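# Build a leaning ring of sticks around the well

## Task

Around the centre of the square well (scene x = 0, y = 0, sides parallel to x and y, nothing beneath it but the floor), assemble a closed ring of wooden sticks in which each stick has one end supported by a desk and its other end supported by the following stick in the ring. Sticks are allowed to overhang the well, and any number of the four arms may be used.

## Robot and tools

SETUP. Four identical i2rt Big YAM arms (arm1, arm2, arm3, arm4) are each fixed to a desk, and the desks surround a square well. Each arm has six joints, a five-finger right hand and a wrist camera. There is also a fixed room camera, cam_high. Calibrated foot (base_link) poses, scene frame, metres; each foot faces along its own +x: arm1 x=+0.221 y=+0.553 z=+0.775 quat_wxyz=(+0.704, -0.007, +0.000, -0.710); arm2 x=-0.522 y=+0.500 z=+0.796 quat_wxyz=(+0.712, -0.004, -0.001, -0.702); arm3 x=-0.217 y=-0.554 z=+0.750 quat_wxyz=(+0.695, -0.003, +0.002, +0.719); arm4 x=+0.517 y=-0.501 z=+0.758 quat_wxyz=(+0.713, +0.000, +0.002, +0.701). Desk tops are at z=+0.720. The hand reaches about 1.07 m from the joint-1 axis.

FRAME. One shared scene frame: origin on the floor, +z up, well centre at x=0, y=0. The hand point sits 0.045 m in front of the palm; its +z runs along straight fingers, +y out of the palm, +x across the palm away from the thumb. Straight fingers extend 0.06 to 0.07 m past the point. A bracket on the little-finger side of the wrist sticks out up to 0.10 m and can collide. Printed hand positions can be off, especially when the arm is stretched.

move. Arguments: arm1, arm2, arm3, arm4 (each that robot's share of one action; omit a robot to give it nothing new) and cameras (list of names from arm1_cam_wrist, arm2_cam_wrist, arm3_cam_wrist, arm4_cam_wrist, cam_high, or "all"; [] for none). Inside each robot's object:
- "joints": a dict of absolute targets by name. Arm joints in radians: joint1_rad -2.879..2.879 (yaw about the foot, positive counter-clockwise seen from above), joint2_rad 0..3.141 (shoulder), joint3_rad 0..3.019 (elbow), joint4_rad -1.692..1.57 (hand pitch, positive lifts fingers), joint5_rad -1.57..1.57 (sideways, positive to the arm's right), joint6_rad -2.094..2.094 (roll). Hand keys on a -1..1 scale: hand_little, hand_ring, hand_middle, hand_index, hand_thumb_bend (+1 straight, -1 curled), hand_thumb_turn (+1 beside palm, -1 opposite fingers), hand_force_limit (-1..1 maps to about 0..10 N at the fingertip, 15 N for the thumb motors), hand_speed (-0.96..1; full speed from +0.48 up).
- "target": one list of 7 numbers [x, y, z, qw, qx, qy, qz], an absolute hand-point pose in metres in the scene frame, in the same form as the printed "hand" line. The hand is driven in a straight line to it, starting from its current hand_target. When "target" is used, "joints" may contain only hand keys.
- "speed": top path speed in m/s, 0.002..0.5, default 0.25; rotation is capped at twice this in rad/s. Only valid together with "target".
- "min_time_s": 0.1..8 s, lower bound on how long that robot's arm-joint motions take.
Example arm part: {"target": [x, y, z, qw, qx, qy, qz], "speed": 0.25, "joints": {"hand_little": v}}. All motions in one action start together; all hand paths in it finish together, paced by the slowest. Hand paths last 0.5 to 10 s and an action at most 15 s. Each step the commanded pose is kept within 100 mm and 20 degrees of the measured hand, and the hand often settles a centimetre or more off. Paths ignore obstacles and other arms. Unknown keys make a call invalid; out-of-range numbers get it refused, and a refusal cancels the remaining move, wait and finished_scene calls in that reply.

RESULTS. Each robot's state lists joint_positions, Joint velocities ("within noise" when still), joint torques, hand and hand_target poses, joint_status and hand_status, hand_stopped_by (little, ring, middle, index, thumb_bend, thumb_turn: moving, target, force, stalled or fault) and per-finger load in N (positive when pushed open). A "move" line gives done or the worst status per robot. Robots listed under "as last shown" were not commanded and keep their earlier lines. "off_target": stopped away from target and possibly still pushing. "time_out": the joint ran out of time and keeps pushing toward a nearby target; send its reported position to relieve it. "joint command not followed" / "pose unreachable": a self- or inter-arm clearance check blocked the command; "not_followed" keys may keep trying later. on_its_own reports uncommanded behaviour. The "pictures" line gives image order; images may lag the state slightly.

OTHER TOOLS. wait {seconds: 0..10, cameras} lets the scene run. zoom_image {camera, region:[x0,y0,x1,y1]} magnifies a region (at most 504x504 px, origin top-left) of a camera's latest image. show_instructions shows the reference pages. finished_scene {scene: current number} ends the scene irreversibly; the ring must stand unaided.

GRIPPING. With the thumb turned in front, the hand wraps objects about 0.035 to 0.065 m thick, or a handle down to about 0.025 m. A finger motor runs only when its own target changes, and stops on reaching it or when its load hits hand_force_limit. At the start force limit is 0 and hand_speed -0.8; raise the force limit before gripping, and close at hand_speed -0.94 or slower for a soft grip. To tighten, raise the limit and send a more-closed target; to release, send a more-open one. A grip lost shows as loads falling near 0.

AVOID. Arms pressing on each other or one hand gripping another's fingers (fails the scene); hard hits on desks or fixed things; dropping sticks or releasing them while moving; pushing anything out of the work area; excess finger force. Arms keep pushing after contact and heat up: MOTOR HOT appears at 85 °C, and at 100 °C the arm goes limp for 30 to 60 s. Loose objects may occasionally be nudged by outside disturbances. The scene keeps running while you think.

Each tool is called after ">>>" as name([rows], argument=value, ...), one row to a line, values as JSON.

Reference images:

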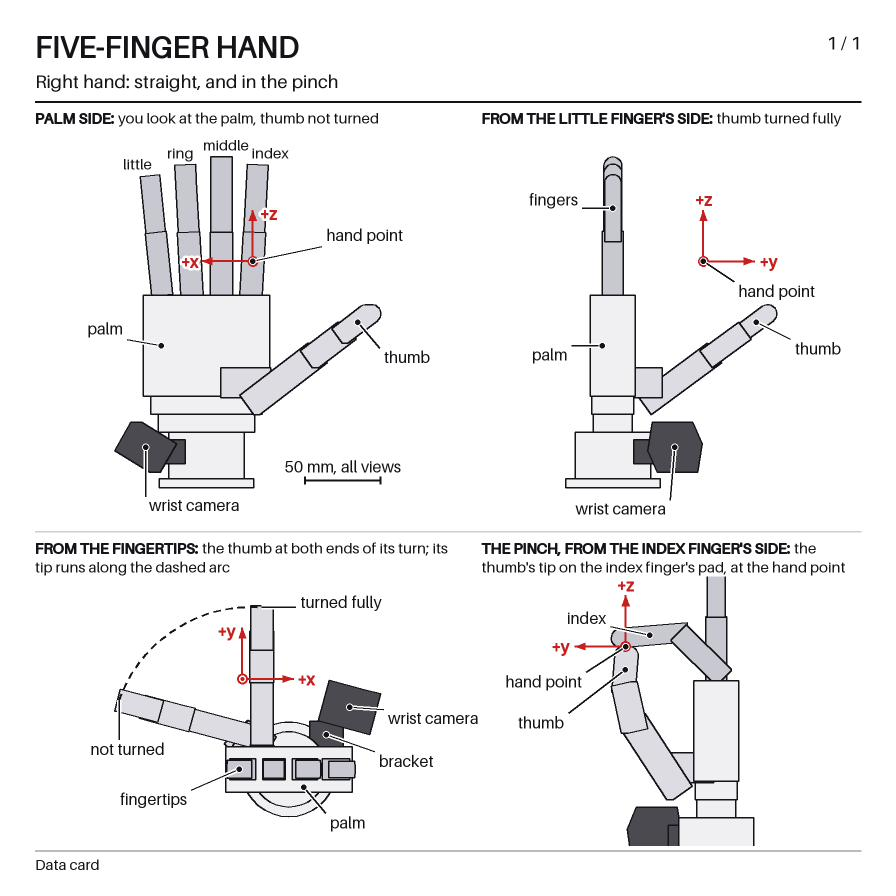

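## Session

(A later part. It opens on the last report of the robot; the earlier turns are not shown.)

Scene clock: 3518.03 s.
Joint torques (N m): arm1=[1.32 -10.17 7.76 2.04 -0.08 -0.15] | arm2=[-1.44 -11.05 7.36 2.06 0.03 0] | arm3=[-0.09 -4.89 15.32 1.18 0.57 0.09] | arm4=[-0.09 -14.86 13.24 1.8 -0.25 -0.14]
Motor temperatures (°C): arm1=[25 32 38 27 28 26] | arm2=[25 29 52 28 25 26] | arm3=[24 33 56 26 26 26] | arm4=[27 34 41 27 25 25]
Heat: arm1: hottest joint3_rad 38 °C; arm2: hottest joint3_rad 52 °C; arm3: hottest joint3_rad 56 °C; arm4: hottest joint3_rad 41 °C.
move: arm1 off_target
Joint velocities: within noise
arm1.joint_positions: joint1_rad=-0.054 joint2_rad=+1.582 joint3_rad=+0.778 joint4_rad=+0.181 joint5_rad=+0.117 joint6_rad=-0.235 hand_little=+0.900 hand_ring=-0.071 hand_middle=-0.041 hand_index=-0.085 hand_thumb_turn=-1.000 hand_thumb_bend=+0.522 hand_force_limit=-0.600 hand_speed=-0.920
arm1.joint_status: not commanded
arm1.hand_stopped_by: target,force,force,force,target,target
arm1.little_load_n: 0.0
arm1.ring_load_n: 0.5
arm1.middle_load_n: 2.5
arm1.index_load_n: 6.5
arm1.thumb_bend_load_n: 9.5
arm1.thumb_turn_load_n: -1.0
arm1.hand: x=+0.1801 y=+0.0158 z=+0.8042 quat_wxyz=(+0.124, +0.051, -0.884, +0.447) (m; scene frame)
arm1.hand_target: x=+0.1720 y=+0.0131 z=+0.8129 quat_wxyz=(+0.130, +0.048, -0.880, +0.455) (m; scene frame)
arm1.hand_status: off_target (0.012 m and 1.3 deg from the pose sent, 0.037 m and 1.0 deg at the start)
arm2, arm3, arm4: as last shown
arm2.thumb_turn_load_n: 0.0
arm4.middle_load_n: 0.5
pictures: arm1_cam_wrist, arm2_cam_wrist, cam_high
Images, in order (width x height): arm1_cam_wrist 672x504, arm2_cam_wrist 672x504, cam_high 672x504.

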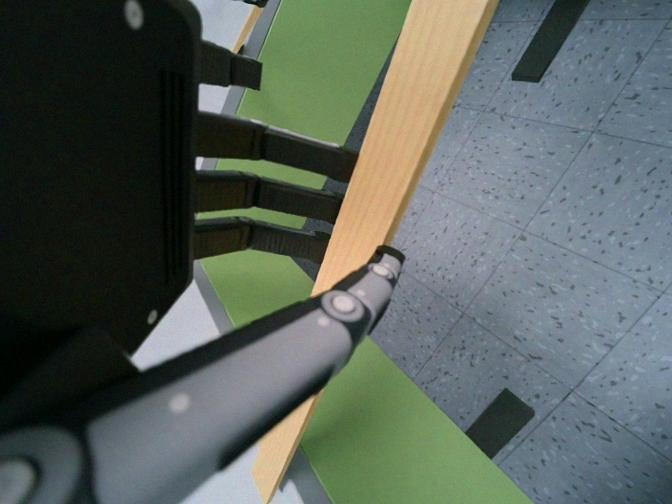

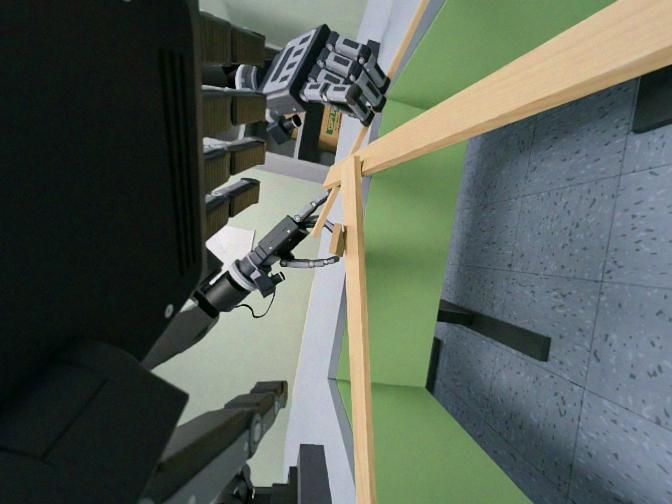

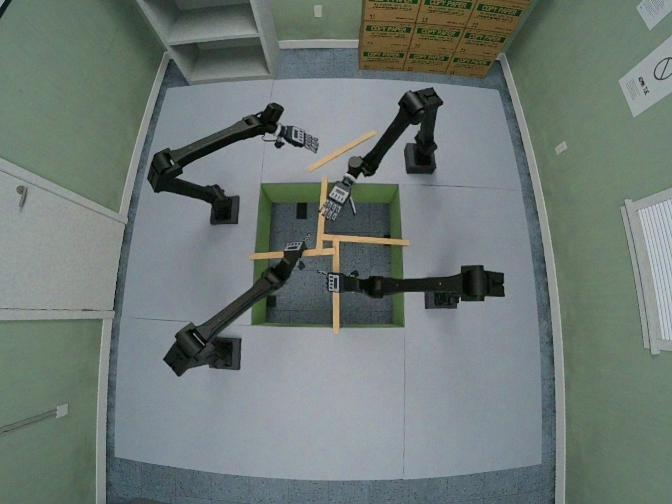

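>>> move(arm1={"target":[0.166,0.012,0.809,-0.1283,-0.0473,0.8798,-0.4554],"speed":0.04}, cameras=["arm2_cam_wrist","arm1_cam_wrist","cam_high"])

>>> zoom_image(camera="arm2_cam_wrist", region=[290, 150, 390, 280])

>>> zoom_image(camera="cam_high", region=[290, 220, 400, 350])

Scene clock: 3536.07 s.
Joint torques (N m): arm1=[0.91 -9.41 7.53 2.47 -0.11 -0.21] | arm2=[-1.44 -11.05 7.36 2.06 0.04 0] | arm3=[-0.09 -4.84 15.3 1.21 0.57 0.09] | arm4=[-0.15 -14.92 13.23 1.8 -0.24 -0.15]
Motor temperatures (°C): arm1=[25 32 38 27 28 26] | arm2=[25 29 52 28 25 26] | arm3=[24 33 56 26 26 26] | arm4=[27 34 41 27 25 25]
Heat: arm1: hottest joint3_rad 38 °C; arm2: hottest joint3_rad 52 °C; arm3: hottest joint3_rad 56 °C; arm4: hottest joint3_rad 41 °C.
move: arm1 off_target
Joint velocities: within noise
arm1.joint_positions: joint1_rad=-0.068 joint2_rad=+1.582 joint3_rad=+0.778 joint4_rad=+0.181 joint5_rad=+0.103 joint6_rad=-0.241 hand_little=+0.900 hand_ring=-0.071 hand_middle=-0.041 hand_index=-0.085 hand_thumb_turn=-1.000 hand_thumb_bend=+0.522 hand_force_limit=-0.600 hand_speed=-0.920
arm1.joint_status: not commanded
arm1.hand_stopped_by: target,force,force,force,target,target
arm1.little_load_n: 0.0
arm1.ring_load_n: 0.5
arm1.middle_load_n: 2.5
arm1.index_load_n: 6.5
arm1.thumb_bend_load_n: 9.5
arm1.thumb_turn_load_n: -1.0
arm1.hand: x=+0.1749 y=+0.0163 z=+0.8041 quat_wxyz=(+0.123, +0.051, -0.885, +0.447) (m; scene frame)
arm1.hand_target: x=+0.1660 y=+0.0122 z=+0.8090 quat_wxyz=(+0.128, +0.047, -0.880, +0.455) (m; scene frame)
arm1.hand_status: off_target (0.011 m and 1.4 deg from the pose sent, 0.015 m and 1.3 deg at the start)
arm2, arm3, arm4: as last shown
arm4.middle_load_n: 0.0
arm4.index_load_n: 9.5
pictures: arm1_cam_wrist, arm2_cam_wrist, cam_high
Images, in order (width x height): arm1_cam_wrist 672x504, arm2_cam_wrist 672x504, cam_high 672x504.

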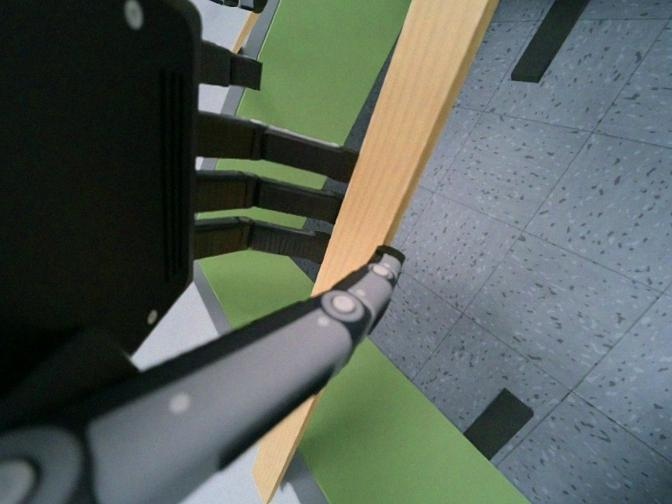

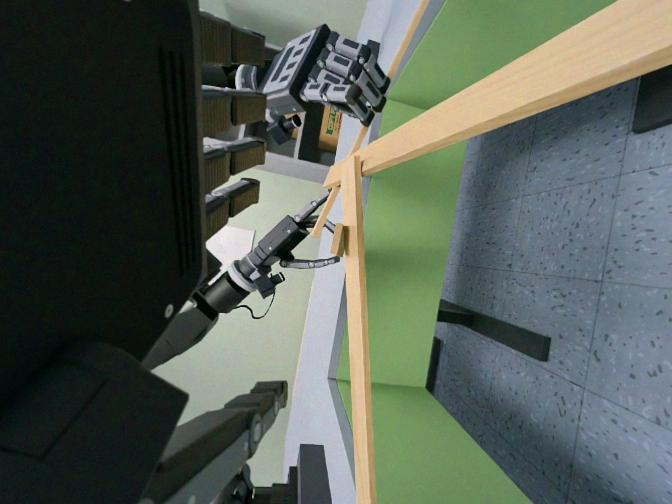

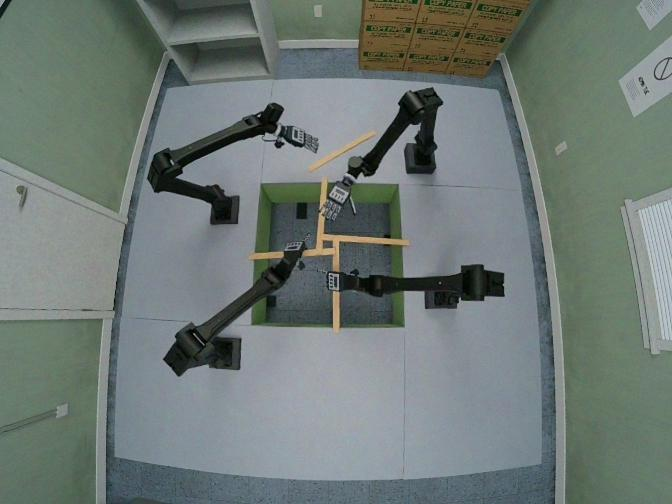

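Scaled by 3.877 from the camera's 672x504 image, which has a finer 960x720 frame.

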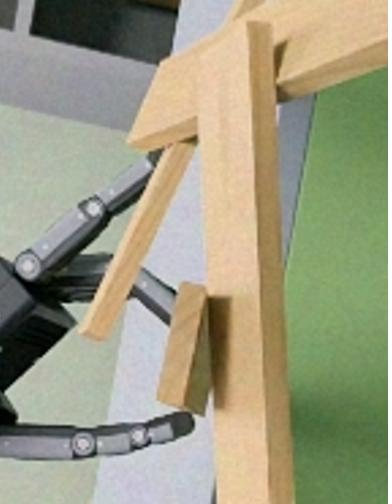

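Scaled by 3.877 from the camera's 672x504 image, which has a finer 960x720 frame.

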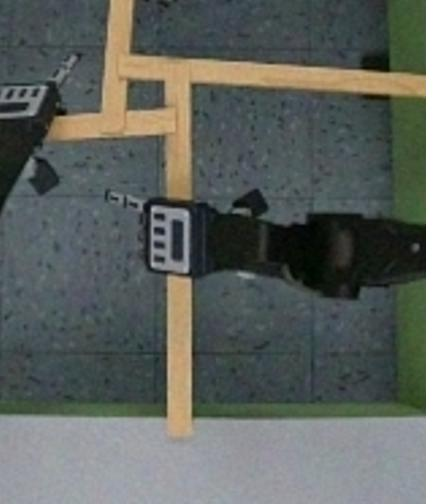

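>>> move(arm1={"target":[0.166,0.012,0.804,-0.1270,-0.0467,0.8799,-0.4556],"speed":0.04}, cameras=["arm2_cam_wrist","arm1_cam_wrist"])

>>> zoom_image(camera="arm2_cam_wrist", region=[290, 150, 390, 280])

Scene clock: 3542.23 s.
Joint torques (N m): arm1=[0.44 -9.05 7.73 2.63 -0.09 -0.14] | arm2=[-1.44 -11.11 7.36 2.06 0.04 0] | arm3=[-0.03 -4.84 15.31 1.2 0.57 0.09] | arm4=[-0.09 -14.86 13.23 1.8 -0.24 -0.14]
Motor temperatures (°C): arm1=[25 32 38 27 28 26] | arm2=[25 29 52 28 25 26] | arm3=[24 33 56 26 26 26] | arm4=[27 34 41 27 25 25]
Heat: arm1: hottest joint3_rad 38 °C; arm2: hottest joint3_rad 52 °C; arm3: hottest joint3_rad 56 °C; arm4: hottest joint3_rad 41 °C.
move: arm1 done
Joint velocities: within noise
arm1.joint_positions: joint1_rad=-0.068 joint2_rad=+1.582 joint3_rad=+0.774 joint4_rad=+0.197 joint5_rad=+0.101 joint6_rad=-0.242 hand_little=+0.900 hand_ring=-0.071 hand_middle=-0.041 hand_index=-0.085 hand_thumb_turn=-1.000 hand_thumb_bend=+0.522 hand_force_limit=-0.600 hand_speed=-0.920
arm1.joint_status: not commanded
arm1.hand_stopped_by: target,force,force,force,target,target
arm1.little_load_n: 0.0
arm1.ring_load_n: 0.5
arm1.middle_load_n: 2.5
arm1.index_load_n: 6.5
arm1.thumb_bend_load_n: 9.5
arm1.thumb_turn_load_n: -1.0
arm1.hand: x=+0.1753 y=+0.0153 z=+0.8049 quat_wxyz=(+0.122, +0.051, -0.882, +0.452) (m; scene frame)
arm1.hand_target: x=+0.1660 y=+0.0122 z=+0.8041 quat_wxyz=(+0.127, +0.047, -0.880, +0.456) (m; scene frame)
arm1.hand_status: done (0.010 m and 0.9 deg from the pose sent, 0.010 m and 1.3 deg at the start)
arm2, arm3, arm4: as last shown
arm4.ring_load_n: 2.5
arm4.index_load_n: 9.0
pictures: arm1_cam_wrist, arm2_cam_wrist
Images, in order (width x height): arm1_cam_wrist 672x504, arm2_cam_wrist 672x504.

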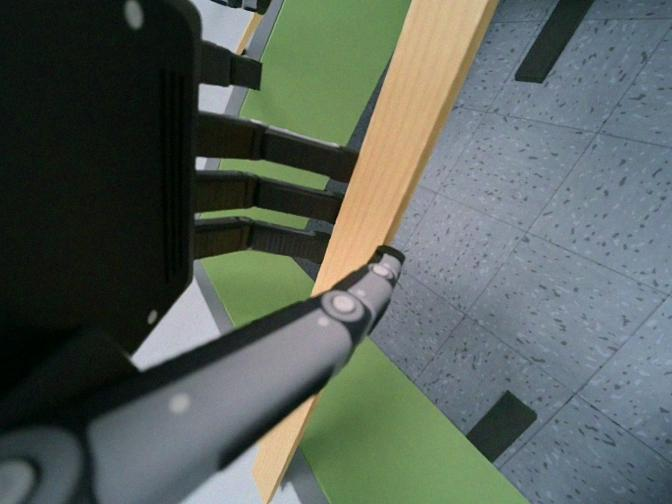

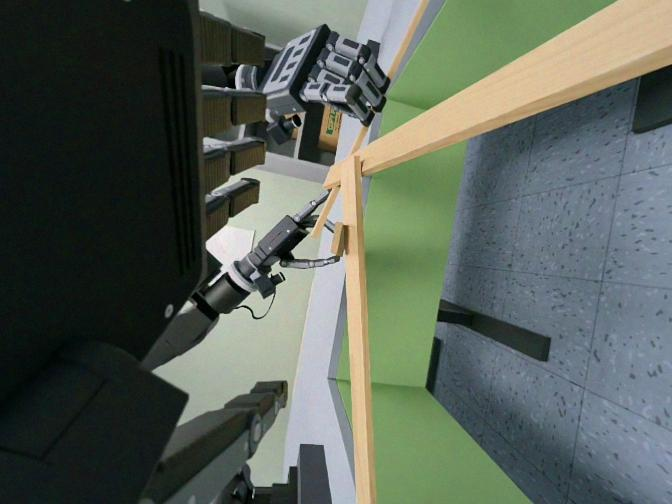

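Scaled by 3.877 from the camera's 672x504 image, which has a finer 960x720 frame.

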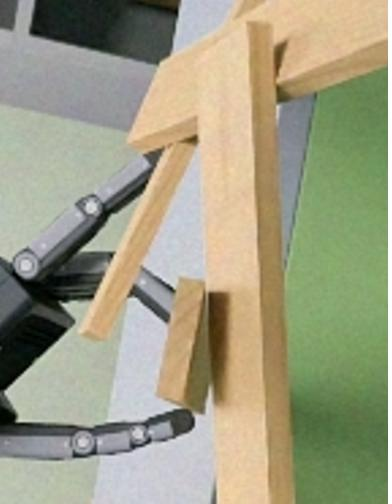

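>>> move(arm1={"target":[0.166,0.012,0.800,-0.1270,-0.0467,0.8799,-0.4556],"speed":0.04}, cameras=["arm2_cam_wrist","arm1_cam_wrist"])

>>> zoom_image(camera="arm2_cam_wrist", region=[290, 150, 390, 280])

Scene clock: 3548.50 s.
Joint torques (N m): arm1=[0.91 -8.64 7.73 2.45 -0.11 -0.11] | arm2=[-1.44 -11.05 7.36 2.06 0.04 0] | arm3=[-0.09 -4.84 15.32 1.2 0.57 0.09] | arm4=[-0.09 -14.86 13.26 1.81 -0.24 -0.14]
Motor temperatures (°C): arm1=[25 32 38 27 28 26] | arm2=[25 29 52 28 25 26] | arm3=[24 33 56 26 26 26] | arm4=[27 34 41 27 25 25]
Heat: arm1: hottest joint3_rad 38 °C; arm2: hottest joint3_rad 52 °C; arm3: hottest joint3_rad 56 °C; arm4: hottest joint3_rad 41 °C.
move: arm1 done
Joint velocities: within noise
arm1.joint_positions: joint1_rad=-0.068 joint2_rad=+1.592 joint3_rad=+0.770 joint4_rad=+0.209 joint5_rad=+0.100 joint6_rad=-0.242 hand_little=+0.900 hand_ring=-0.071 hand_middle=-0.041 hand_index=-0.085 hand_thumb_turn=-1.000 hand_thumb_bend=+0.522 hand_force_limit=-0.600 hand_speed=-0.920
arm1.joint_status: not commanded
arm1.hand_stopped_by: target,force,force,force,target,target
arm1.little_load_n: 0.0
arm1.ring_load_n: 0.5
arm1.middle_load_n: 2.0
arm1.index_load_n: 6.5
arm1.thumb_bend_load_n: 9.5
arm1.thumb_turn_load_n: -0.5
arm1.hand: x=+0.1754 y=+0.0154 z=+0.8003 quat_wxyz=(+0.122, +0.051, -0.883, +0.451) (m; scene frame)
arm1.hand_target: x=+0.1661 y=+0.0121 z=+0.8001 quat_wxyz=(+0.127, +0.047, -0.880, +0.456) (m; scene frame)
arm1.hand_status: done (0.010 m and 1.0 deg from the pose sent, 0.011 m and 0.9 deg at the start)
arm2: as last shown
arm3.joint_positions: joint1_rad=+0.632 joint2_rad=+1.252 joint3_rad=+0.998 joint4_rad=-0.480 joint5_rad=+0.525 joint6_rad=+0.403 hand_little=+0.900 hand_ring=+0.900 hand_middle=+0.900 hand_index=+0.900 hand_thumb_turn=-1.000 hand_thumb_bend=+0.520 hand_force_limit=-0.500 hand_speed=+0.000
arm3.joint_status: not commanded
arm3.hand_stopped_by: target,target,target,target,target,target
arm3.little_load_n: 0.0
arm3.ring_load_n: 0.0
arm3.middle_load_n: 0.0
arm3.index_load_n: 0.0
arm3.thumb_bend_load_n: 0.0
arm3.thumb_turn_load_n: 0.0
arm3.hand: x=-0.4887 y=-0.1213 z=+0.9502 quat_wxyz=(-0.455, +0.890, +0.011, +0.005) (m; scene frame)
arm3.hand_target: x=-0.4996 y=-0.1108 z=+0.9650 quat_wxyz=(-0.462, +0.887, +0.005, -0.003) (m; scene frame)
arm3.hand_status: not commanded
arm4.joint_positions: joint1_rad=+0.878 joint2_rad=+1.721 joint3_rad=+1.084 joint4_rad=-0.034 joint5_rad=-0.405 joint6_rad=-0.672 hand_little=+0.900 hand_ring=-0.071 hand_middle=-0.041 hand_index=-0.097 hand_thumb_turn=-1.000 hand_thumb_bend=+0.523 hand_force_limit=-0.500 hand_speed=-0.920
arm4.joint_status: not commanded
arm4.hand_stopped_by: target,force,force,force,target,target
arm4.little_load_n: 0.0
arm4.ring_load_n: 0.0
arm4.middle_load_n: 2.5
arm4.index_load_n: 8.0
arm4.thumb_bend_load_n: 13.5
arm4.thumb_turn_load_n: -1.5
arm4.hand: x=+0.0099 y=-0.1500 z=+0.8142 quat_wxyz=(-0.407, +0.575, +0.674, -0.222) (m; scene frame)
arm4.hand_target: x=-0.0019 y=-0.1306 z=+0.8314 quat_wxyz=(-0.426, +0.565, +0.672, -0.218) (m; scene frame)
arm4.hand_status: not commanded
pictures: arm1_cam_wrist, arm2_cam_wrist
Images, in order (width x height): arm1_cam_wrist 672x504, arm2_cam_wrist 672x504.

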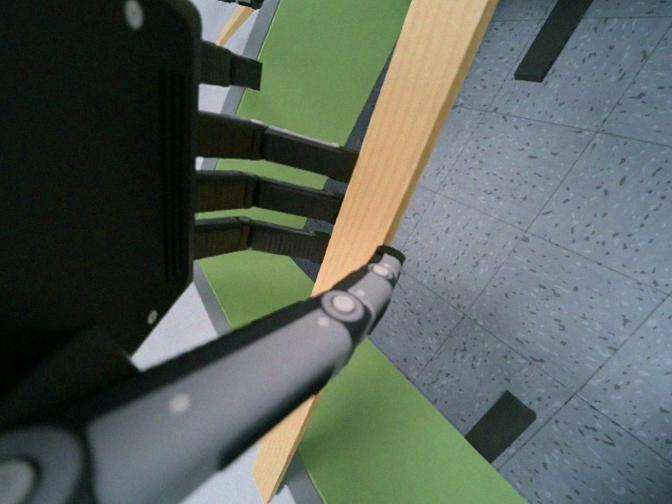

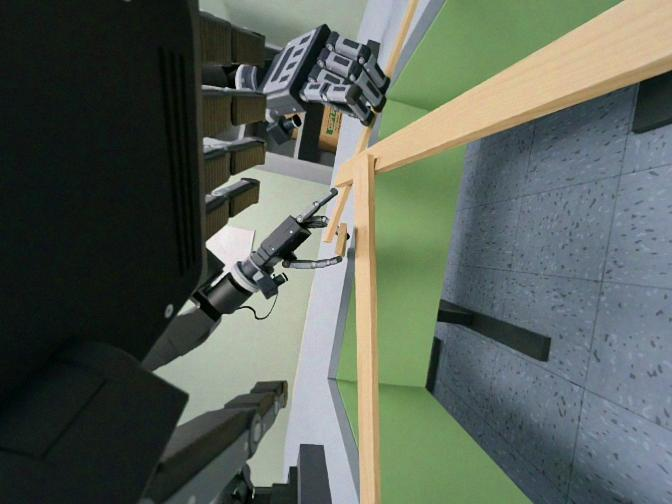

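Scaled by 3.877 from the camera's 672x504 image, which has a finer 960x720 frame.

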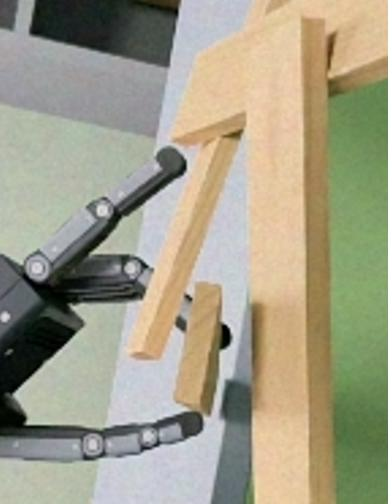

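>>> wait(seconds=0.2, cameras=["cam_high","arm4_cam_wrist"])

>>> zoom_image(camera="cam_high", region=[240, 160, 420, 350])

Scene clock: 3553.40 s.
Joint torques (N m): arm1=[1.08 -9.05 7.71 2.62 -0.09 -0.13] | arm2=[-1.44 -11.05 7.36 2.06 0.03 0] | arm3=[-0.09 -4.95 15.31 1.18 0.57 0.09] | arm4=[-0.03 -14.92 13.26 1.78 -0.24 -0.14]
Motor temperatures (°C): arm1=[25 32 37 27 28 26] | arm2=[25 29 52 28 25 26] | arm3=[24 33 56 26 26 26] | arm4=[27 34 41 27 25 25]
Heat: arm1: hottest joint3_rad 37 °C; arm2: hottest joint3_rad 52 °C; arm3: hottest joint3_rad 56 °C; arm4: hottest joint3_rad 41 °C.
Joint velocities: within noise
arm1.joint_positions: joint1_rad=-0.068 joint2_rad=+1.592 joint3_rad=+0.770 joint4_rad=+0.209 joint5_rad=+0.100 joint6_rad=-0.242 hand_little=+0.900 hand_ring=-0.071 hand_middle=-0.041 hand_index=-0.085 hand_thumb_turn=-1.000 hand_thumb_bend=+0.522 hand_force_limit=-0.600 hand_speed=-0.920
arm1.joint_status: not commanded
arm1.hand_stopped_by: target,force,force,force,target,target
arm1.little_load_n: 0.0
arm1.ring_load_n: 0.5
arm1.middle_load_n: 2.5
arm1.index_load_n: 6.5
arm1.thumb_bend_load_n: 9.5
arm1.thumb_turn_load_n: -1.0
arm1.hand: x=+0.1754 y=+0.0154 z=+0.8003 quat_wxyz=(+0.122, +0.051, -0.883, +0.451) (m; scene frame)
arm1.hand_target: x=+0.1661 y=+0.0122 z=+0.8001 quat_wxyz=(+0.127, +0.047, -0.880, +0.456) (m; scene frame)
arm1.hand_status: done (0.010 m and 1.0 deg from the pose sent, 0.011 m and 0.9 deg at the start)
arm2.joint_positions: joint1_rad=+0.428 joint2_rad=+1.858 joint3_rad=+0.690 joint4_rad=+1.115 joint5_rad=-0.602 joint6_rad=-0.008 hand_little=+0.900 hand_ring=+0.900 hand_middle=+0.900 hand_index=+0.900 hand_thumb_turn=+0.950 hand_thumb_bend=+0.850 hand_force_limit=+0.400 hand_speed=+0.000
arm2.joint_status: not commanded
arm2.hand_stopped_by: target,target,target,target,target,target
arm2.little_load_n: 0.0
arm2.ring_load_n: 0.0
arm2.middle_load_n: 0.0
arm2.index_load_n: 0.0
arm2.thumb_bend_load_n: 0.0
arm2.thumb_turn_load_n: 0.0
arm2.hand: x=-0.1616 y=+0.0543 z=+0.8492 quat_wxyz=(-0.349, +0.356, -0.629, +0.597) (m; scene frame)
arm2.hand_target: x=-0.1507 y=+0.0409 z=+0.8653 quat_wxyz=(-0.354, +0.354, -0.612, +0.612) (m; scene frame)
arm2.hand_status: not commanded
arm3.joint_positions: joint1_rad=+0.632 joint2_rad=+1.252 joint3_rad=+0.998 joint4_rad=-0.480 joint5_rad=+0.525 joint6_rad=+0.403 hand_little=+0.900 hand_ring=+0.900 hand_middle=+0.900 hand_index=+0.900 hand_thumb_turn=-1.000 hand_thumb_bend=+0.520 hand_force_limit=-0.500 hand_speed=+0.000
arm3.joint_status: not commanded
arm3.hand_stopped_by: target,target,target,target,target,target
arm3.little_load_n: 0.0
arm3.ring_load_n: 0.0
arm3.middle_load_n: 0.0
arm3.index_load_n: 0.0
arm3.thumb_bend_load_n: 0.0
arm3.thumb_turn_load_n: 0.0
arm3.hand: x=-0.4887 y=-0.1213 z=+0.9502 quat_wxyz=(-0.455, +0.890, +0.011, +0.005) (m; scene frame)
arm3.hand_target: x=-0.4996 y=-0.1108 z=+0.9650 quat_wxyz=(-0.462, +0.887, +0.005, -0.003) (m; scene frame)
arm3.hand_status: not commanded
arm4.joint_positions: joint1_rad=+0.878 joint2_rad=+1.721 joint3_rad=+1.084 joint4_rad=-0.034 joint5_rad=-0.405 joint6_rad=-0.672 hand_little=+0.900 hand_ring=-0.071 hand_middle=-0.041 hand_index=-0.097 hand_thumb_turn=-1.000 hand_thumb_bend=+0.523 hand_force_limit=-0.500 hand_speed=-0.920
arm4.joint_status: not commanded
arm4.hand_stopped_by: target,force,force,force,target,target
arm4.little_load_n: 0.0
arm4.ring_load_n: 0.0
arm4.middle_load_n: 2.5
arm4.index_load_n: 8.0
arm4.thumb_bend_load_n: 13.5
arm4.thumb_turn_load_n: -1.5
arm4.hand: x=+0.0099 y=-0.1500 z=+0.8142 quat_wxyz=(-0.407, +0.575, +0.674, -0.222) (m; scene frame)
arm4.hand_target: x=-0.0019 y=-0.1306 z=+0.8314 quat_wxyz=(-0.426, +0.565, +0.672, -0.218) (m; scene frame)
arm4.hand_status: not commanded
wait: 0.20 s; at rest from the start
pictures: arm4_cam_wrist, cam_high
Images, in order (width x height): arm4_cam_wrist 672x504, cam_high 672x504.

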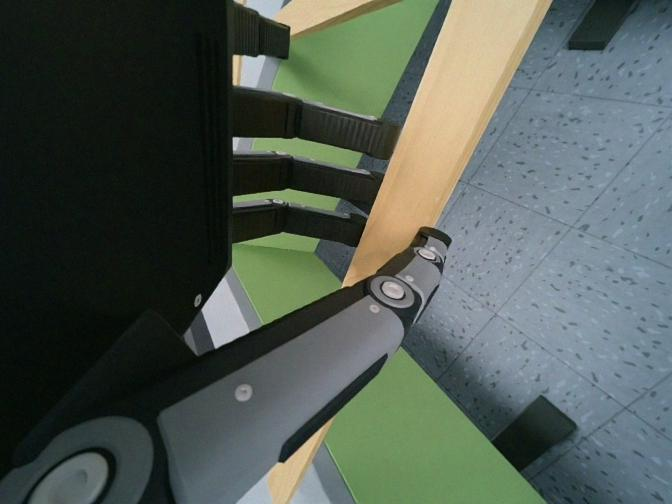

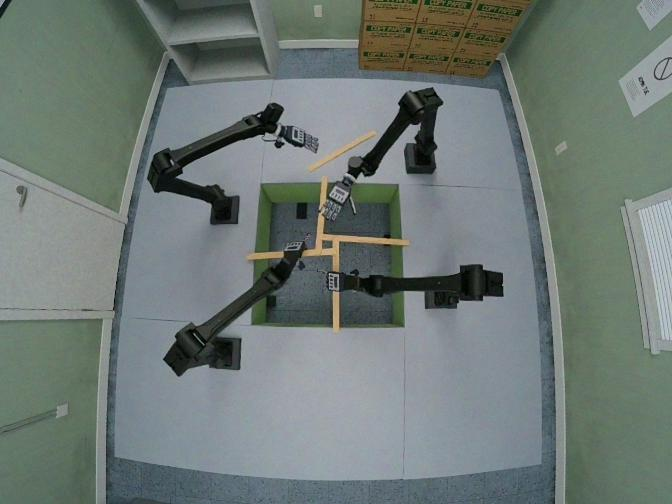

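Scaled by 2.653 from the camera's 672x504 image, which has a finer 960x720 frame.

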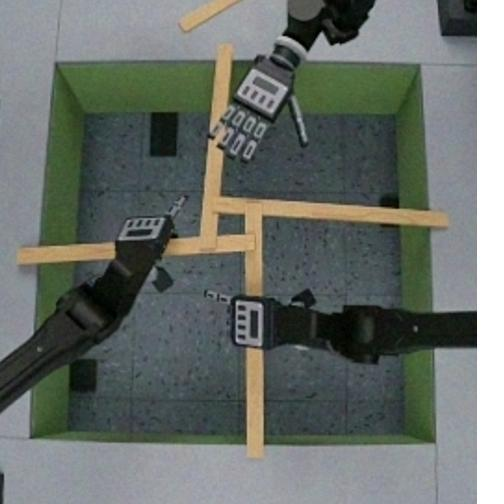

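>>> move(arm1={"target":[0.165,0.012,0.796,-0.1222,-0.0441,0.8805,-0.4558],"speed":0.04}, cameras=["arm2_cam_wrist","arm1_cam_wrist","cam_high"])

>>> zoom_image(camera="arm2_cam_wrist", region=[290, 150, 390, 280])

>>> zoom_image(camera="cam_high", region=[235, 220, 355, 350])

Scene clock: 3578.63 s.
Joint torques (N m): arm1=[0.73 -9.23 7.41 2.45 -0.14 -0.07] | arm2=[-1.49 -11.05 7.36 2.06 0.04 0] | arm3=[-0.15 -4.89 15.28 1.21 0.58 0.09] | arm4=[-0.15 -14.97 13.27 1.8 -0.25 -0.15]
Motor temperatures (°C): arm1=[25 33 36 27 28 26] | arm2=[25 29 52 28 25 26] | arm3=[24 33 57 26 26 26] | arm4=[27 34 41 27 25 25]
Heat: arm1: hottest joint3_rad 36 °C; arm2: hottest joint3_rad 52 °C; arm3: hottest joint3_rad 57 °C; arm4: hottest joint3_rad 41 °C.
move: arm1 done
Joint velocities: within noise
arm1.joint_positions: joint1_rad=-0.075 joint2_rad=+1.601 joint3_rad=+0.770 joint4_rad=+0.219 joint5_rad=+0.089 joint6_rad=-0.242 hand_little=+0.900 hand_ring=-0.071 hand_middle=-0.041 hand_index=-0.085 hand_thumb_turn=-1.000 hand_thumb_bend=+0.522 hand_force_limit=-0.600 hand_speed=-0.920
arm1.joint_status: not commanded
arm1.hand_stopped_by: target,force,force,force,target,target
arm1.little_load_n: 0.0
arm1.ring_load_n: 0.5
arm1.middle_load_n: 2.5
arm1.index_load_n: 7.0
arm1.thumb_bend_load_n: 9.5
arm1.thumb_turn_load_n: -1.0
arm1.hand: x=+0.1737 y=+0.0144 z=+0.7973 quat_wxyz=(+0.119, +0.051, -0.883, +0.452) (m; scene frame)
arm1.hand_target: x=+0.1650 y=+0.0122 z=+0.7961 quat_wxyz=(+0.122, +0.044, -0.881, +0.456) (m; scene frame)
arm1.hand_status: done (0.009 m and 1.0 deg from the pose sent, 0.012 m and 1.0 deg at the start)
arm2, arm3, arm4: as last shown
arm2.thumb_bend_load_n: 0.5
pictures: arm1_cam_wrist, arm2_cam_wrist, cam_high
Images, in order (width x height): arm1_cam_wrist 672x504, arm2_cam_wrist 672x504, cam_high 672x504.

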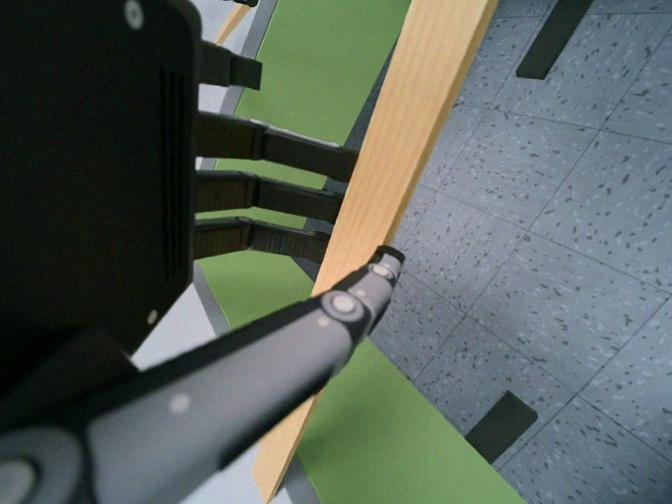

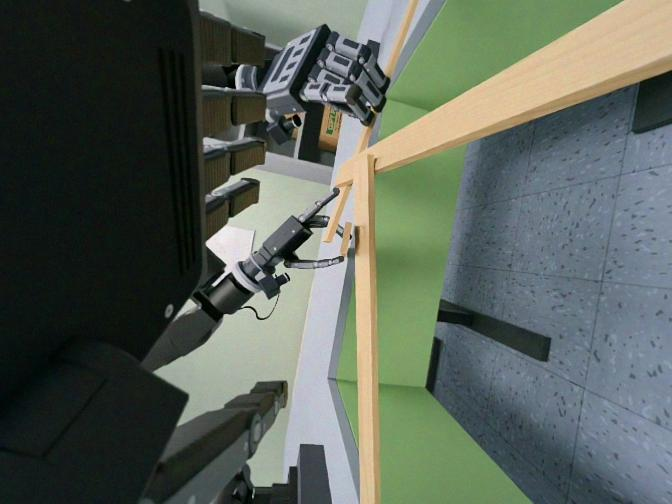

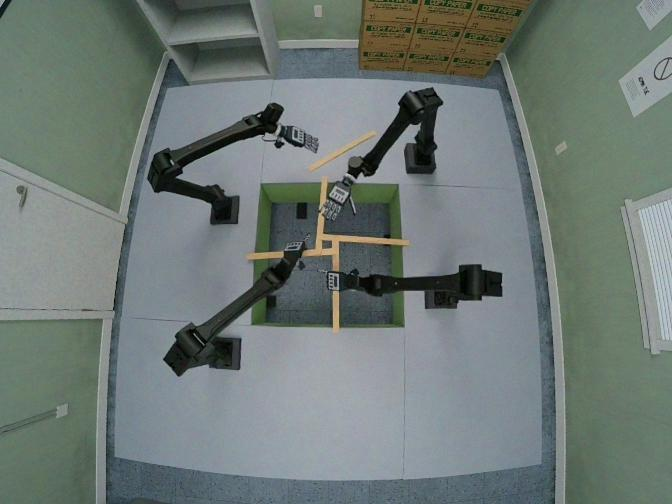

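Scaled by 3.877 from the camera's 672x504 image, which has a finer 960x720 frame.

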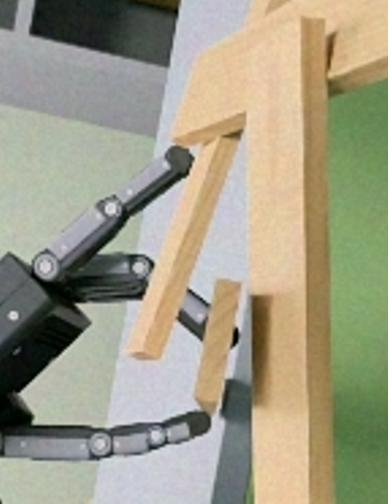

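Scaled by 3.877 from the camera's 672x504 image, which has a finer 960x720 frame.

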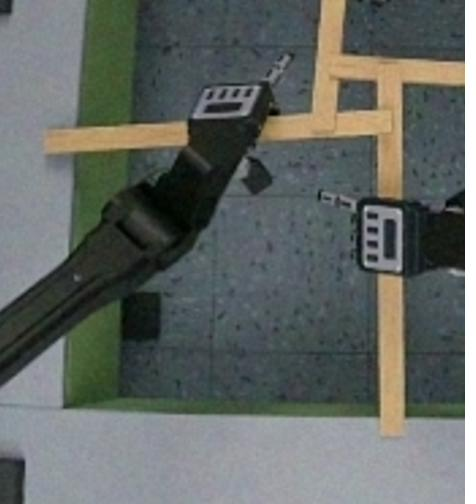

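>>> move(arm1={"target":[0.164,0.012,0.793,-0.1222,-0.0441,0.8805,-0.4558],"speed":0.04}, cameras=["arm2_cam_wrist","arm1_cam_wrist"])

>>> zoom_image(camera="arm2_cam_wrist", region=[290, 150, 390, 280])

Scene clock: 3588.83 s.
Joint torques (N m): arm1=[0.44 -8.7 7.66 2.52 -0.14 -0.12] | arm2=[-1.44 -11.05 7.36 2.06 0.04 0] | arm3=[-0.09 -4.84 15.31 1.2 0.57 0.09] | arm4=[-0.03 -14.92 13.26 1.8 -0.24 -0.15]
Motor temperatures (°C): arm1=[25 33 36 27 27 26] | arm2=[25 29 52 28 25 26] | arm3=[24 33 57 26 26 26] | arm4=[27 34 41 27 25 25]
Heat: arm1: hottest joint3_rad 36 °C; arm2: hottest joint3_rad 52 °C; arm3: hottest joint3_rad 57 °C; arm4: hottest joint3_rad 41 °C.
move: arm1 done
Joint velocities: within noise
arm1.joint_positions: joint1_rad=-0.077 joint2_rad=+1.608 joint3_rad=+0.767 joint4_rad=+0.229 joint5_rad=+0.087 joint6_rad=-0.242 hand_little=+0.900 hand_ring=-0.071 hand_middle=-0.041 hand_index=-0.085 hand_thumb_turn=-1.000 hand_thumb_bend=+0.522 hand_force_limit=-0.600 hand_speed=-0.920
arm1.joint_status: not commanded
arm1.hand_stopped_by: target,force,force,force,target,target
arm1.little_load_n: 0.0
arm1.ring_load_n: 0.5
arm1.middle_load_n: 2.5
arm1.index_load_n: 7.0
arm1.thumb_bend_load_n: 9.5
arm1.thumb_turn_load_n: -0.5
arm1.hand: x=+0.1730 y=+0.0148 z=+0.7943 quat_wxyz=(+0.118, +0.050, -0.883, +0.452) (m; scene frame)
arm1.hand_target: x=+0.1640 y=+0.0122 z=+0.7931 quat_wxyz=(+0.122, +0.044, -0.881, +0.456) (m; scene frame)
arm1.hand_status: done (0.010 m and 1.0 deg from the pose sent, 0.011 m and 1.0 deg at the start)
arm2, arm3, arm4: as last shown
arm2.thumb_bend_load_n: 0.0
arm4.middle_load_n: 3.0
arm4.hand_target: x=-0.0020 y=-0.1306 z=+0.8315 quat_wxyz=(-0.426, +0.565, +0.672, -0.218) (m; scene frame)
pictures: arm1_cam_wrist, arm2_cam_wrist
Images, in order (width x height): arm1_cam_wrist 672x504, arm2_cam_wrist 672x504.

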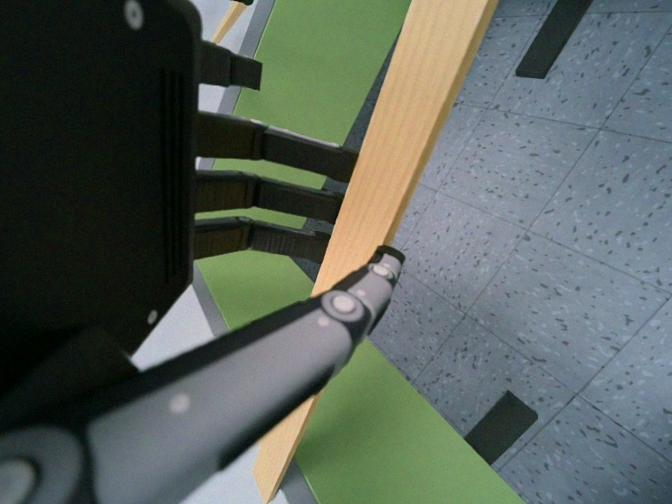

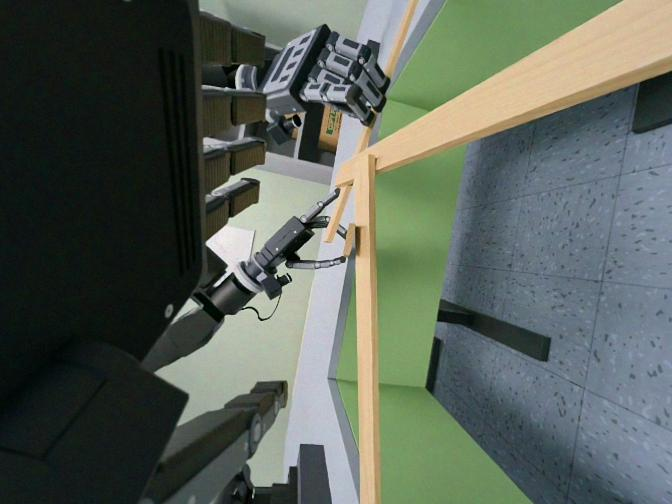

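Scaled by 3.877 from the camera's 672x504 image, which has a finer 960x720 frame.

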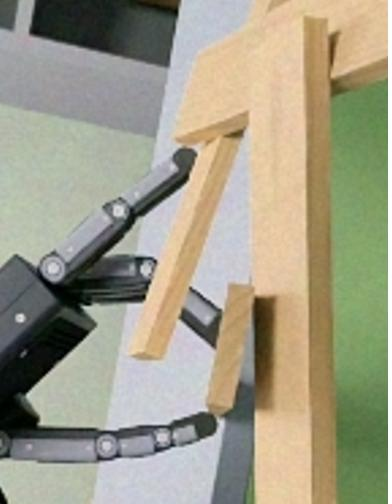

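>>> move(arm1={"joints":{"hand_ring":0.5,"hand_middle":0.3,"hand_index":0.0,"hand_speed":-0.88}}, cameras=["arm2_cam_wrist","arm1_cam_wrist"])

>>> zoom_image(camera="arm2_cam_wrist", region=[290, 150, 390, 280])

Scene clock: 3599.17 s.
Joint torques (N m): arm1=[0.73 -8.82 7.46 2.47 -0.13 -0.11] | arm2=[-1.44 -11.05 7.35 2.06 0.04 0] | arm3=[-0.03 -4.78 15.32 1.2 0.57 0.09] | arm4=[-0.09 -15.03 13.24 1.83 -0.23 -0.13]
Motor temperatures (°C): arm1=[25 32 37 27 27 26] | arm2=[25 29 52 28 25 26] | arm3=[24 33 57 26 26 26] | arm4=[27 35 41 27 25 25]
Heat: arm1: hottest joint3_rad 37 °C; arm2: hottest joint3_rad 52 °C; arm3: hottest joint3_rad 57 °C; arm4: hottest joint3_rad 41 °C.
move: arm1 done
Joint velocities: within noise
arm1.joint_positions: joint1_rad=-0.077 joint2_rad=+1.608 joint3_rad=+0.767 joint4_rad=+0.232 joint5_rad=+0.087 joint6_rad=-0.242 hand_little=+0.900 hand_ring=+0.500 hand_middle=+0.300 hand_index=+0.000 hand_thumb_turn=-1.000 hand_thumb_bend=+0.520 hand_force_limit=-0.600 hand_speed=-0.880
arm1.joint_status: all done
arm1.hand_stopped_by: target,target,target,target,target,target
arm1.little_load_n: 0.0
arm1.ring_load_n: 0.0
arm1.middle_load_n: 0.0
arm1.index_load_n: 0.0
arm1.thumb_bend_load_n: 0.0
arm1.thumb_turn_load_n: 0.0
arm1.hand: x=+0.1730 y=+0.0143 z=+0.7948 quat_wxyz=(+0.118, +0.050, -0.882, +0.453) (m; scene frame)
arm1.hand_target: x=+0.1640 y=+0.0122 z=+0.7931 quat_wxyz=(+0.122, +0.044, -0.881, +0.456) (m; scene frame)
arm1.hand_status: not commanded
arm2, arm3, arm4: as last shown
arm3.ring_load_n: -0.5
arm3.thumb_turn_load_n: 0.5
arm4.joint_positions: joint1_rad=+0.878 joint2_rad=+1.722 joint3_rad=+1.084 joint4_rad=-0.035 joint5_rad=-0.405 joint6_rad=-0.673 hand_little=+0.900 hand_ring=-0.071 hand_middle=-0.041 hand_index=-0.097 hand_thumb_turn=-1.000 hand_thumb_bend=+0.523 hand_force_limit=-0.500 hand_speed=-0.920
arm4.middle_load_n: 2.0
arm4.index_load_n: 7.0
arm4.thumb_bend_load_n: 10.5
arm4.thumb_turn_load_n: -2.0
arm4.hand: x=+0.0100 y=-0.1502 z=+0.8136 quat_wxyz=(-0.406, +0.575, +0.675, -0.222) (m; scene frame)
arm4.hand_target: x=-0.0019 y=-0.1306 z=+0.8314 quat_wxyz=(-0.426, +0.565, +0.672, -0.218) (m; scene frame)
pictures: arm1_cam_wrist, arm2_cam_wrist
Images, in order (width x height): arm1_cam_wrist 672x504, arm2_cam_wrist 672x504.

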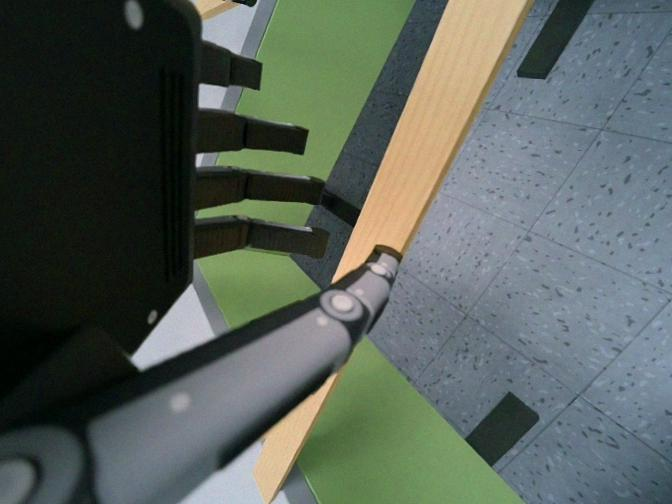

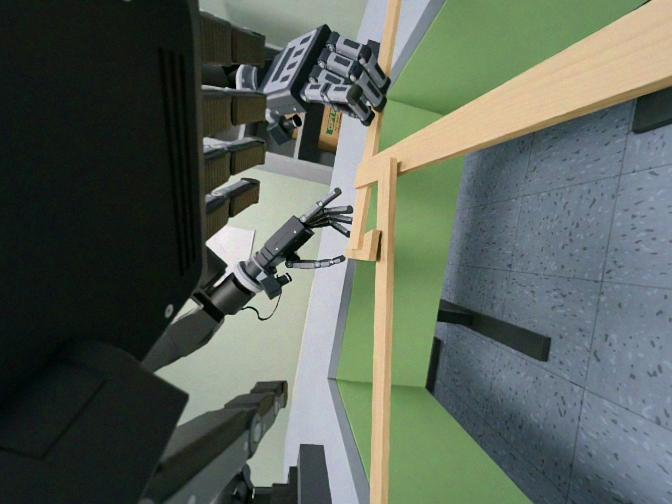

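Scaled by 3.877 from the camera's 672x504 image, which has a finer 960x720 frame.

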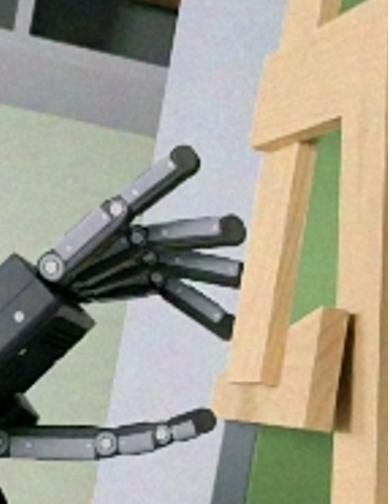

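>>> wait(seconds=0.2, cameras=["cam_high","arm4_cam_wrist"])

>>> zoom_image(camera="cam_high", region=[235, 220, 355, 350])

>>> zoom_image(camera="cam_high", region=[300, 160, 420, 280])

Scene clock: 3606.43 s.
Joint torques (N m): arm1=[0.32 -9.17 7.43 2.37 -0.12 -0.1] | arm2=[-1.44 -11.05 7.36 2.06 0.03 0] | arm3=[-0.15 -4.89 15.31 1.2 0.57 0.09] | arm4=[-0.03 -14.97 13.24 1.83 -0.24 -0.14]
Motor temperatures (°C): arm1=[25 32 37 27 27 26] | arm2=[25 29 52 28 25 26] | arm3=[24 33 57 26 26 26] | arm4=[27 35 41 27 25 25]
Heat: arm1: hottest joint3_rad 37 °C; arm2: hottest joint3_rad 52 °C; arm3: hottest joint3_rad 57 °C; arm4: hottest joint3_rad 41 °C.
Joint velocities: within noise
arm1.joint_positions: joint1_rad=-0.077 joint2_rad=+1.608 joint3_rad=+0.767 joint4_rad=+0.232 joint5_rad=+0.087 joint6_rad=-0.242 hand_little=+0.900 hand_ring=+0.500 hand_middle=+0.300 hand_index=+0.000 hand_thumb_turn=-1.000 hand_thumb_bend=+0.520 hand_force_limit=-0.600 hand_speed=-0.880
arm1.joint_status: all done
arm1.hand_stopped_by: target,target,target,target,target,target
arm1.little_load_n: 0.0
arm1.ring_load_n: 0.0
arm1.middle_load_n: 0.0
arm1.index_load_n: 0.0
arm1.thumb_bend_load_n: 0.0
arm1.thumb_turn_load_n: 0.0
arm1.hand: x=+0.1730 y=+0.0143 z=+0.7948 quat_wxyz=(+0.118, +0.050, -0.882, +0.453) (m; scene frame)
arm1.hand_target: x=+0.1640 y=+0.0122 z=+0.7931 quat_wxyz=(+0.122, +0.044, -0.881, +0.456) (m; scene frame)
arm1.hand_status: not commanded
arm2.joint_positions: joint1_rad=+0.428 joint2_rad=+1.858 joint3_rad=+0.690 joint4_rad=+1.115 joint5_rad=-0.602 joint6_rad=-0.008 hand_little=+0.900 hand_ring=+0.900 hand_middle=+0.900 hand_index=+0.900 hand_thumb_turn=+0.950 hand_thumb_bend=+0.850 hand_force_limit=+0.400 hand_speed=+0.000
arm2.joint_status: not commanded
arm2.hand_stopped_by: target,target,target,target,target,target
arm2.little_load_n: -0.5
arm2.ring_load_n: 0.0
arm2.middle_load_n: 0.0
arm2.index_load_n: 0.0
arm2.thumb_bend_load_n: 0.0
arm2.thumb_turn_load_n: 0.0
arm2.hand: x=-0.1616 y=+0.0543 z=+0.8492 quat_wxyz=(-0.349, +0.356, -0.629, +0.597) (m; scene frame)
arm2.hand_target: x=-0.1507 y=+0.0409 z=+0.8653 quat_wxyz=(-0.354, +0.354, -0.612, +0.612) (m; scene frame)
arm2.hand_status: not commanded
arm3.joint_positions: joint1_rad=+0.632 joint2_rad=+1.252 joint3_rad=+0.998 joint4_rad=-0.480 joint5_rad=+0.525 joint6_rad=+0.403 hand_little=+0.900 hand_ring=+0.900 hand_middle=+0.900 hand_index=+0.900 hand_thumb_turn=-1.000 hand_thumb_bend=+0.520 hand_force_limit=-0.500 hand_speed=+0.000
arm3.joint_status: not commanded
arm3.hand_stopped_by: target,target,target,target,target,target
arm3.little_load_n: 0.0
arm3.ring_load_n: 0.0
arm3.middle_load_n: 0.0
arm3.index_load_n: 0.0
arm3.thumb_bend_load_n: 0.0
arm3.thumb_turn_load_n: 0.0
arm3.hand: x=-0.4887 y=-0.1213 z=+0.9502 quat_wxyz=(-0.455, +0.890, +0.011, +0.005) (m; scene frame)
arm3.hand_target: x=-0.4996 y=-0.1108 z=+0.9650 quat_wxyz=(-0.462, +0.887, +0.005, -0.003) (m; scene frame)
arm3.hand_status: not commanded
arm4.joint_positions: joint1_rad=+0.878 joint2_rad=+1.722 joint3_rad=+1.084 joint4_rad=-0.035 joint5_rad=-0.405 joint6_rad=-0.673 hand_little=+0.900 hand_ring=-0.071 hand_middle=-0.041 hand_index=-0.097 hand_thumb_turn=-1.000 hand_thumb_bend=+0.523 hand_force_limit=-0.500 hand_speed=-0.920
arm4.joint_status: not commanded
arm4.hand_stopped_by: target,force,force,force,target,target
arm4.little_load_n: 0.0
arm4.ring_load_n: 0.0
arm4.middle_load_n: 2.0
arm4.index_load_n: 7.0
arm4.thumb_bend_load_n: 11.0
arm4.thumb_turn_load_n: -1.5
arm4.hand: x=+0.0100 y=-0.1502 z=+0.8136 quat_wxyz=(-0.406, +0.575, +0.675, -0.222) (m; scene frame)
arm4.hand_target: x=-0.0019 y=-0.1306 z=+0.8314 quat_wxyz=(-0.426, +0.565, +0.672, -0.218) (m; scene frame)
arm4.hand_status: not commanded
wait: 0.20 s; at rest from the start
pictures: arm4_cam_wrist, cam_high
Images, in order (width x height): arm4_cam_wrist 672x504, cam_high 672x504.

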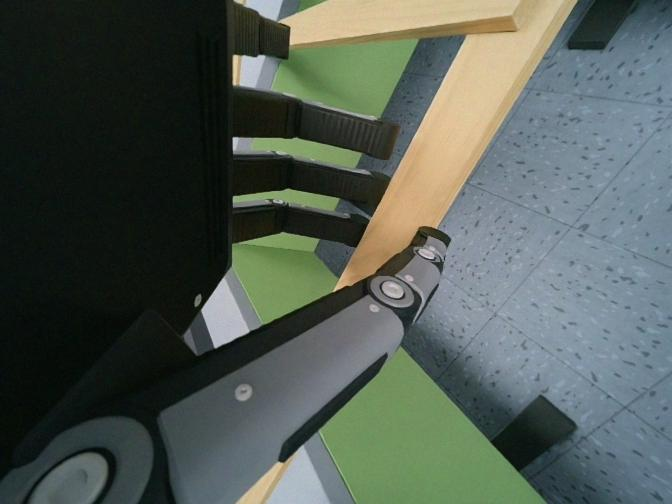

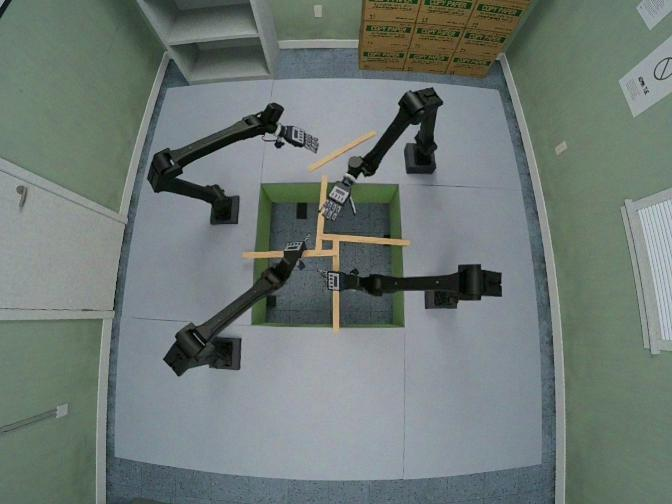

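Scaled by 3.877 from the camera's 672x504 image, which has a finer 960x720 frame.

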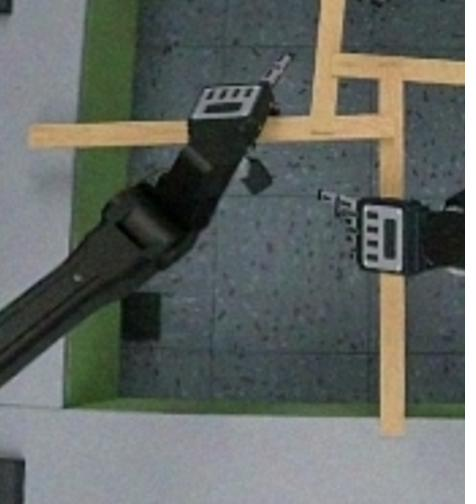

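Scaled by 4.200 from the camera's 672x504 image, which has a finer 960x720 frame.

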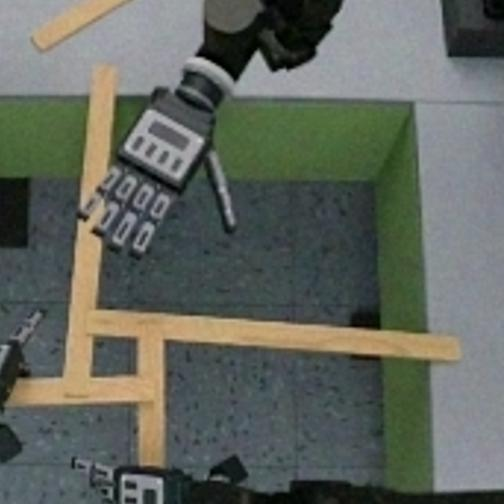

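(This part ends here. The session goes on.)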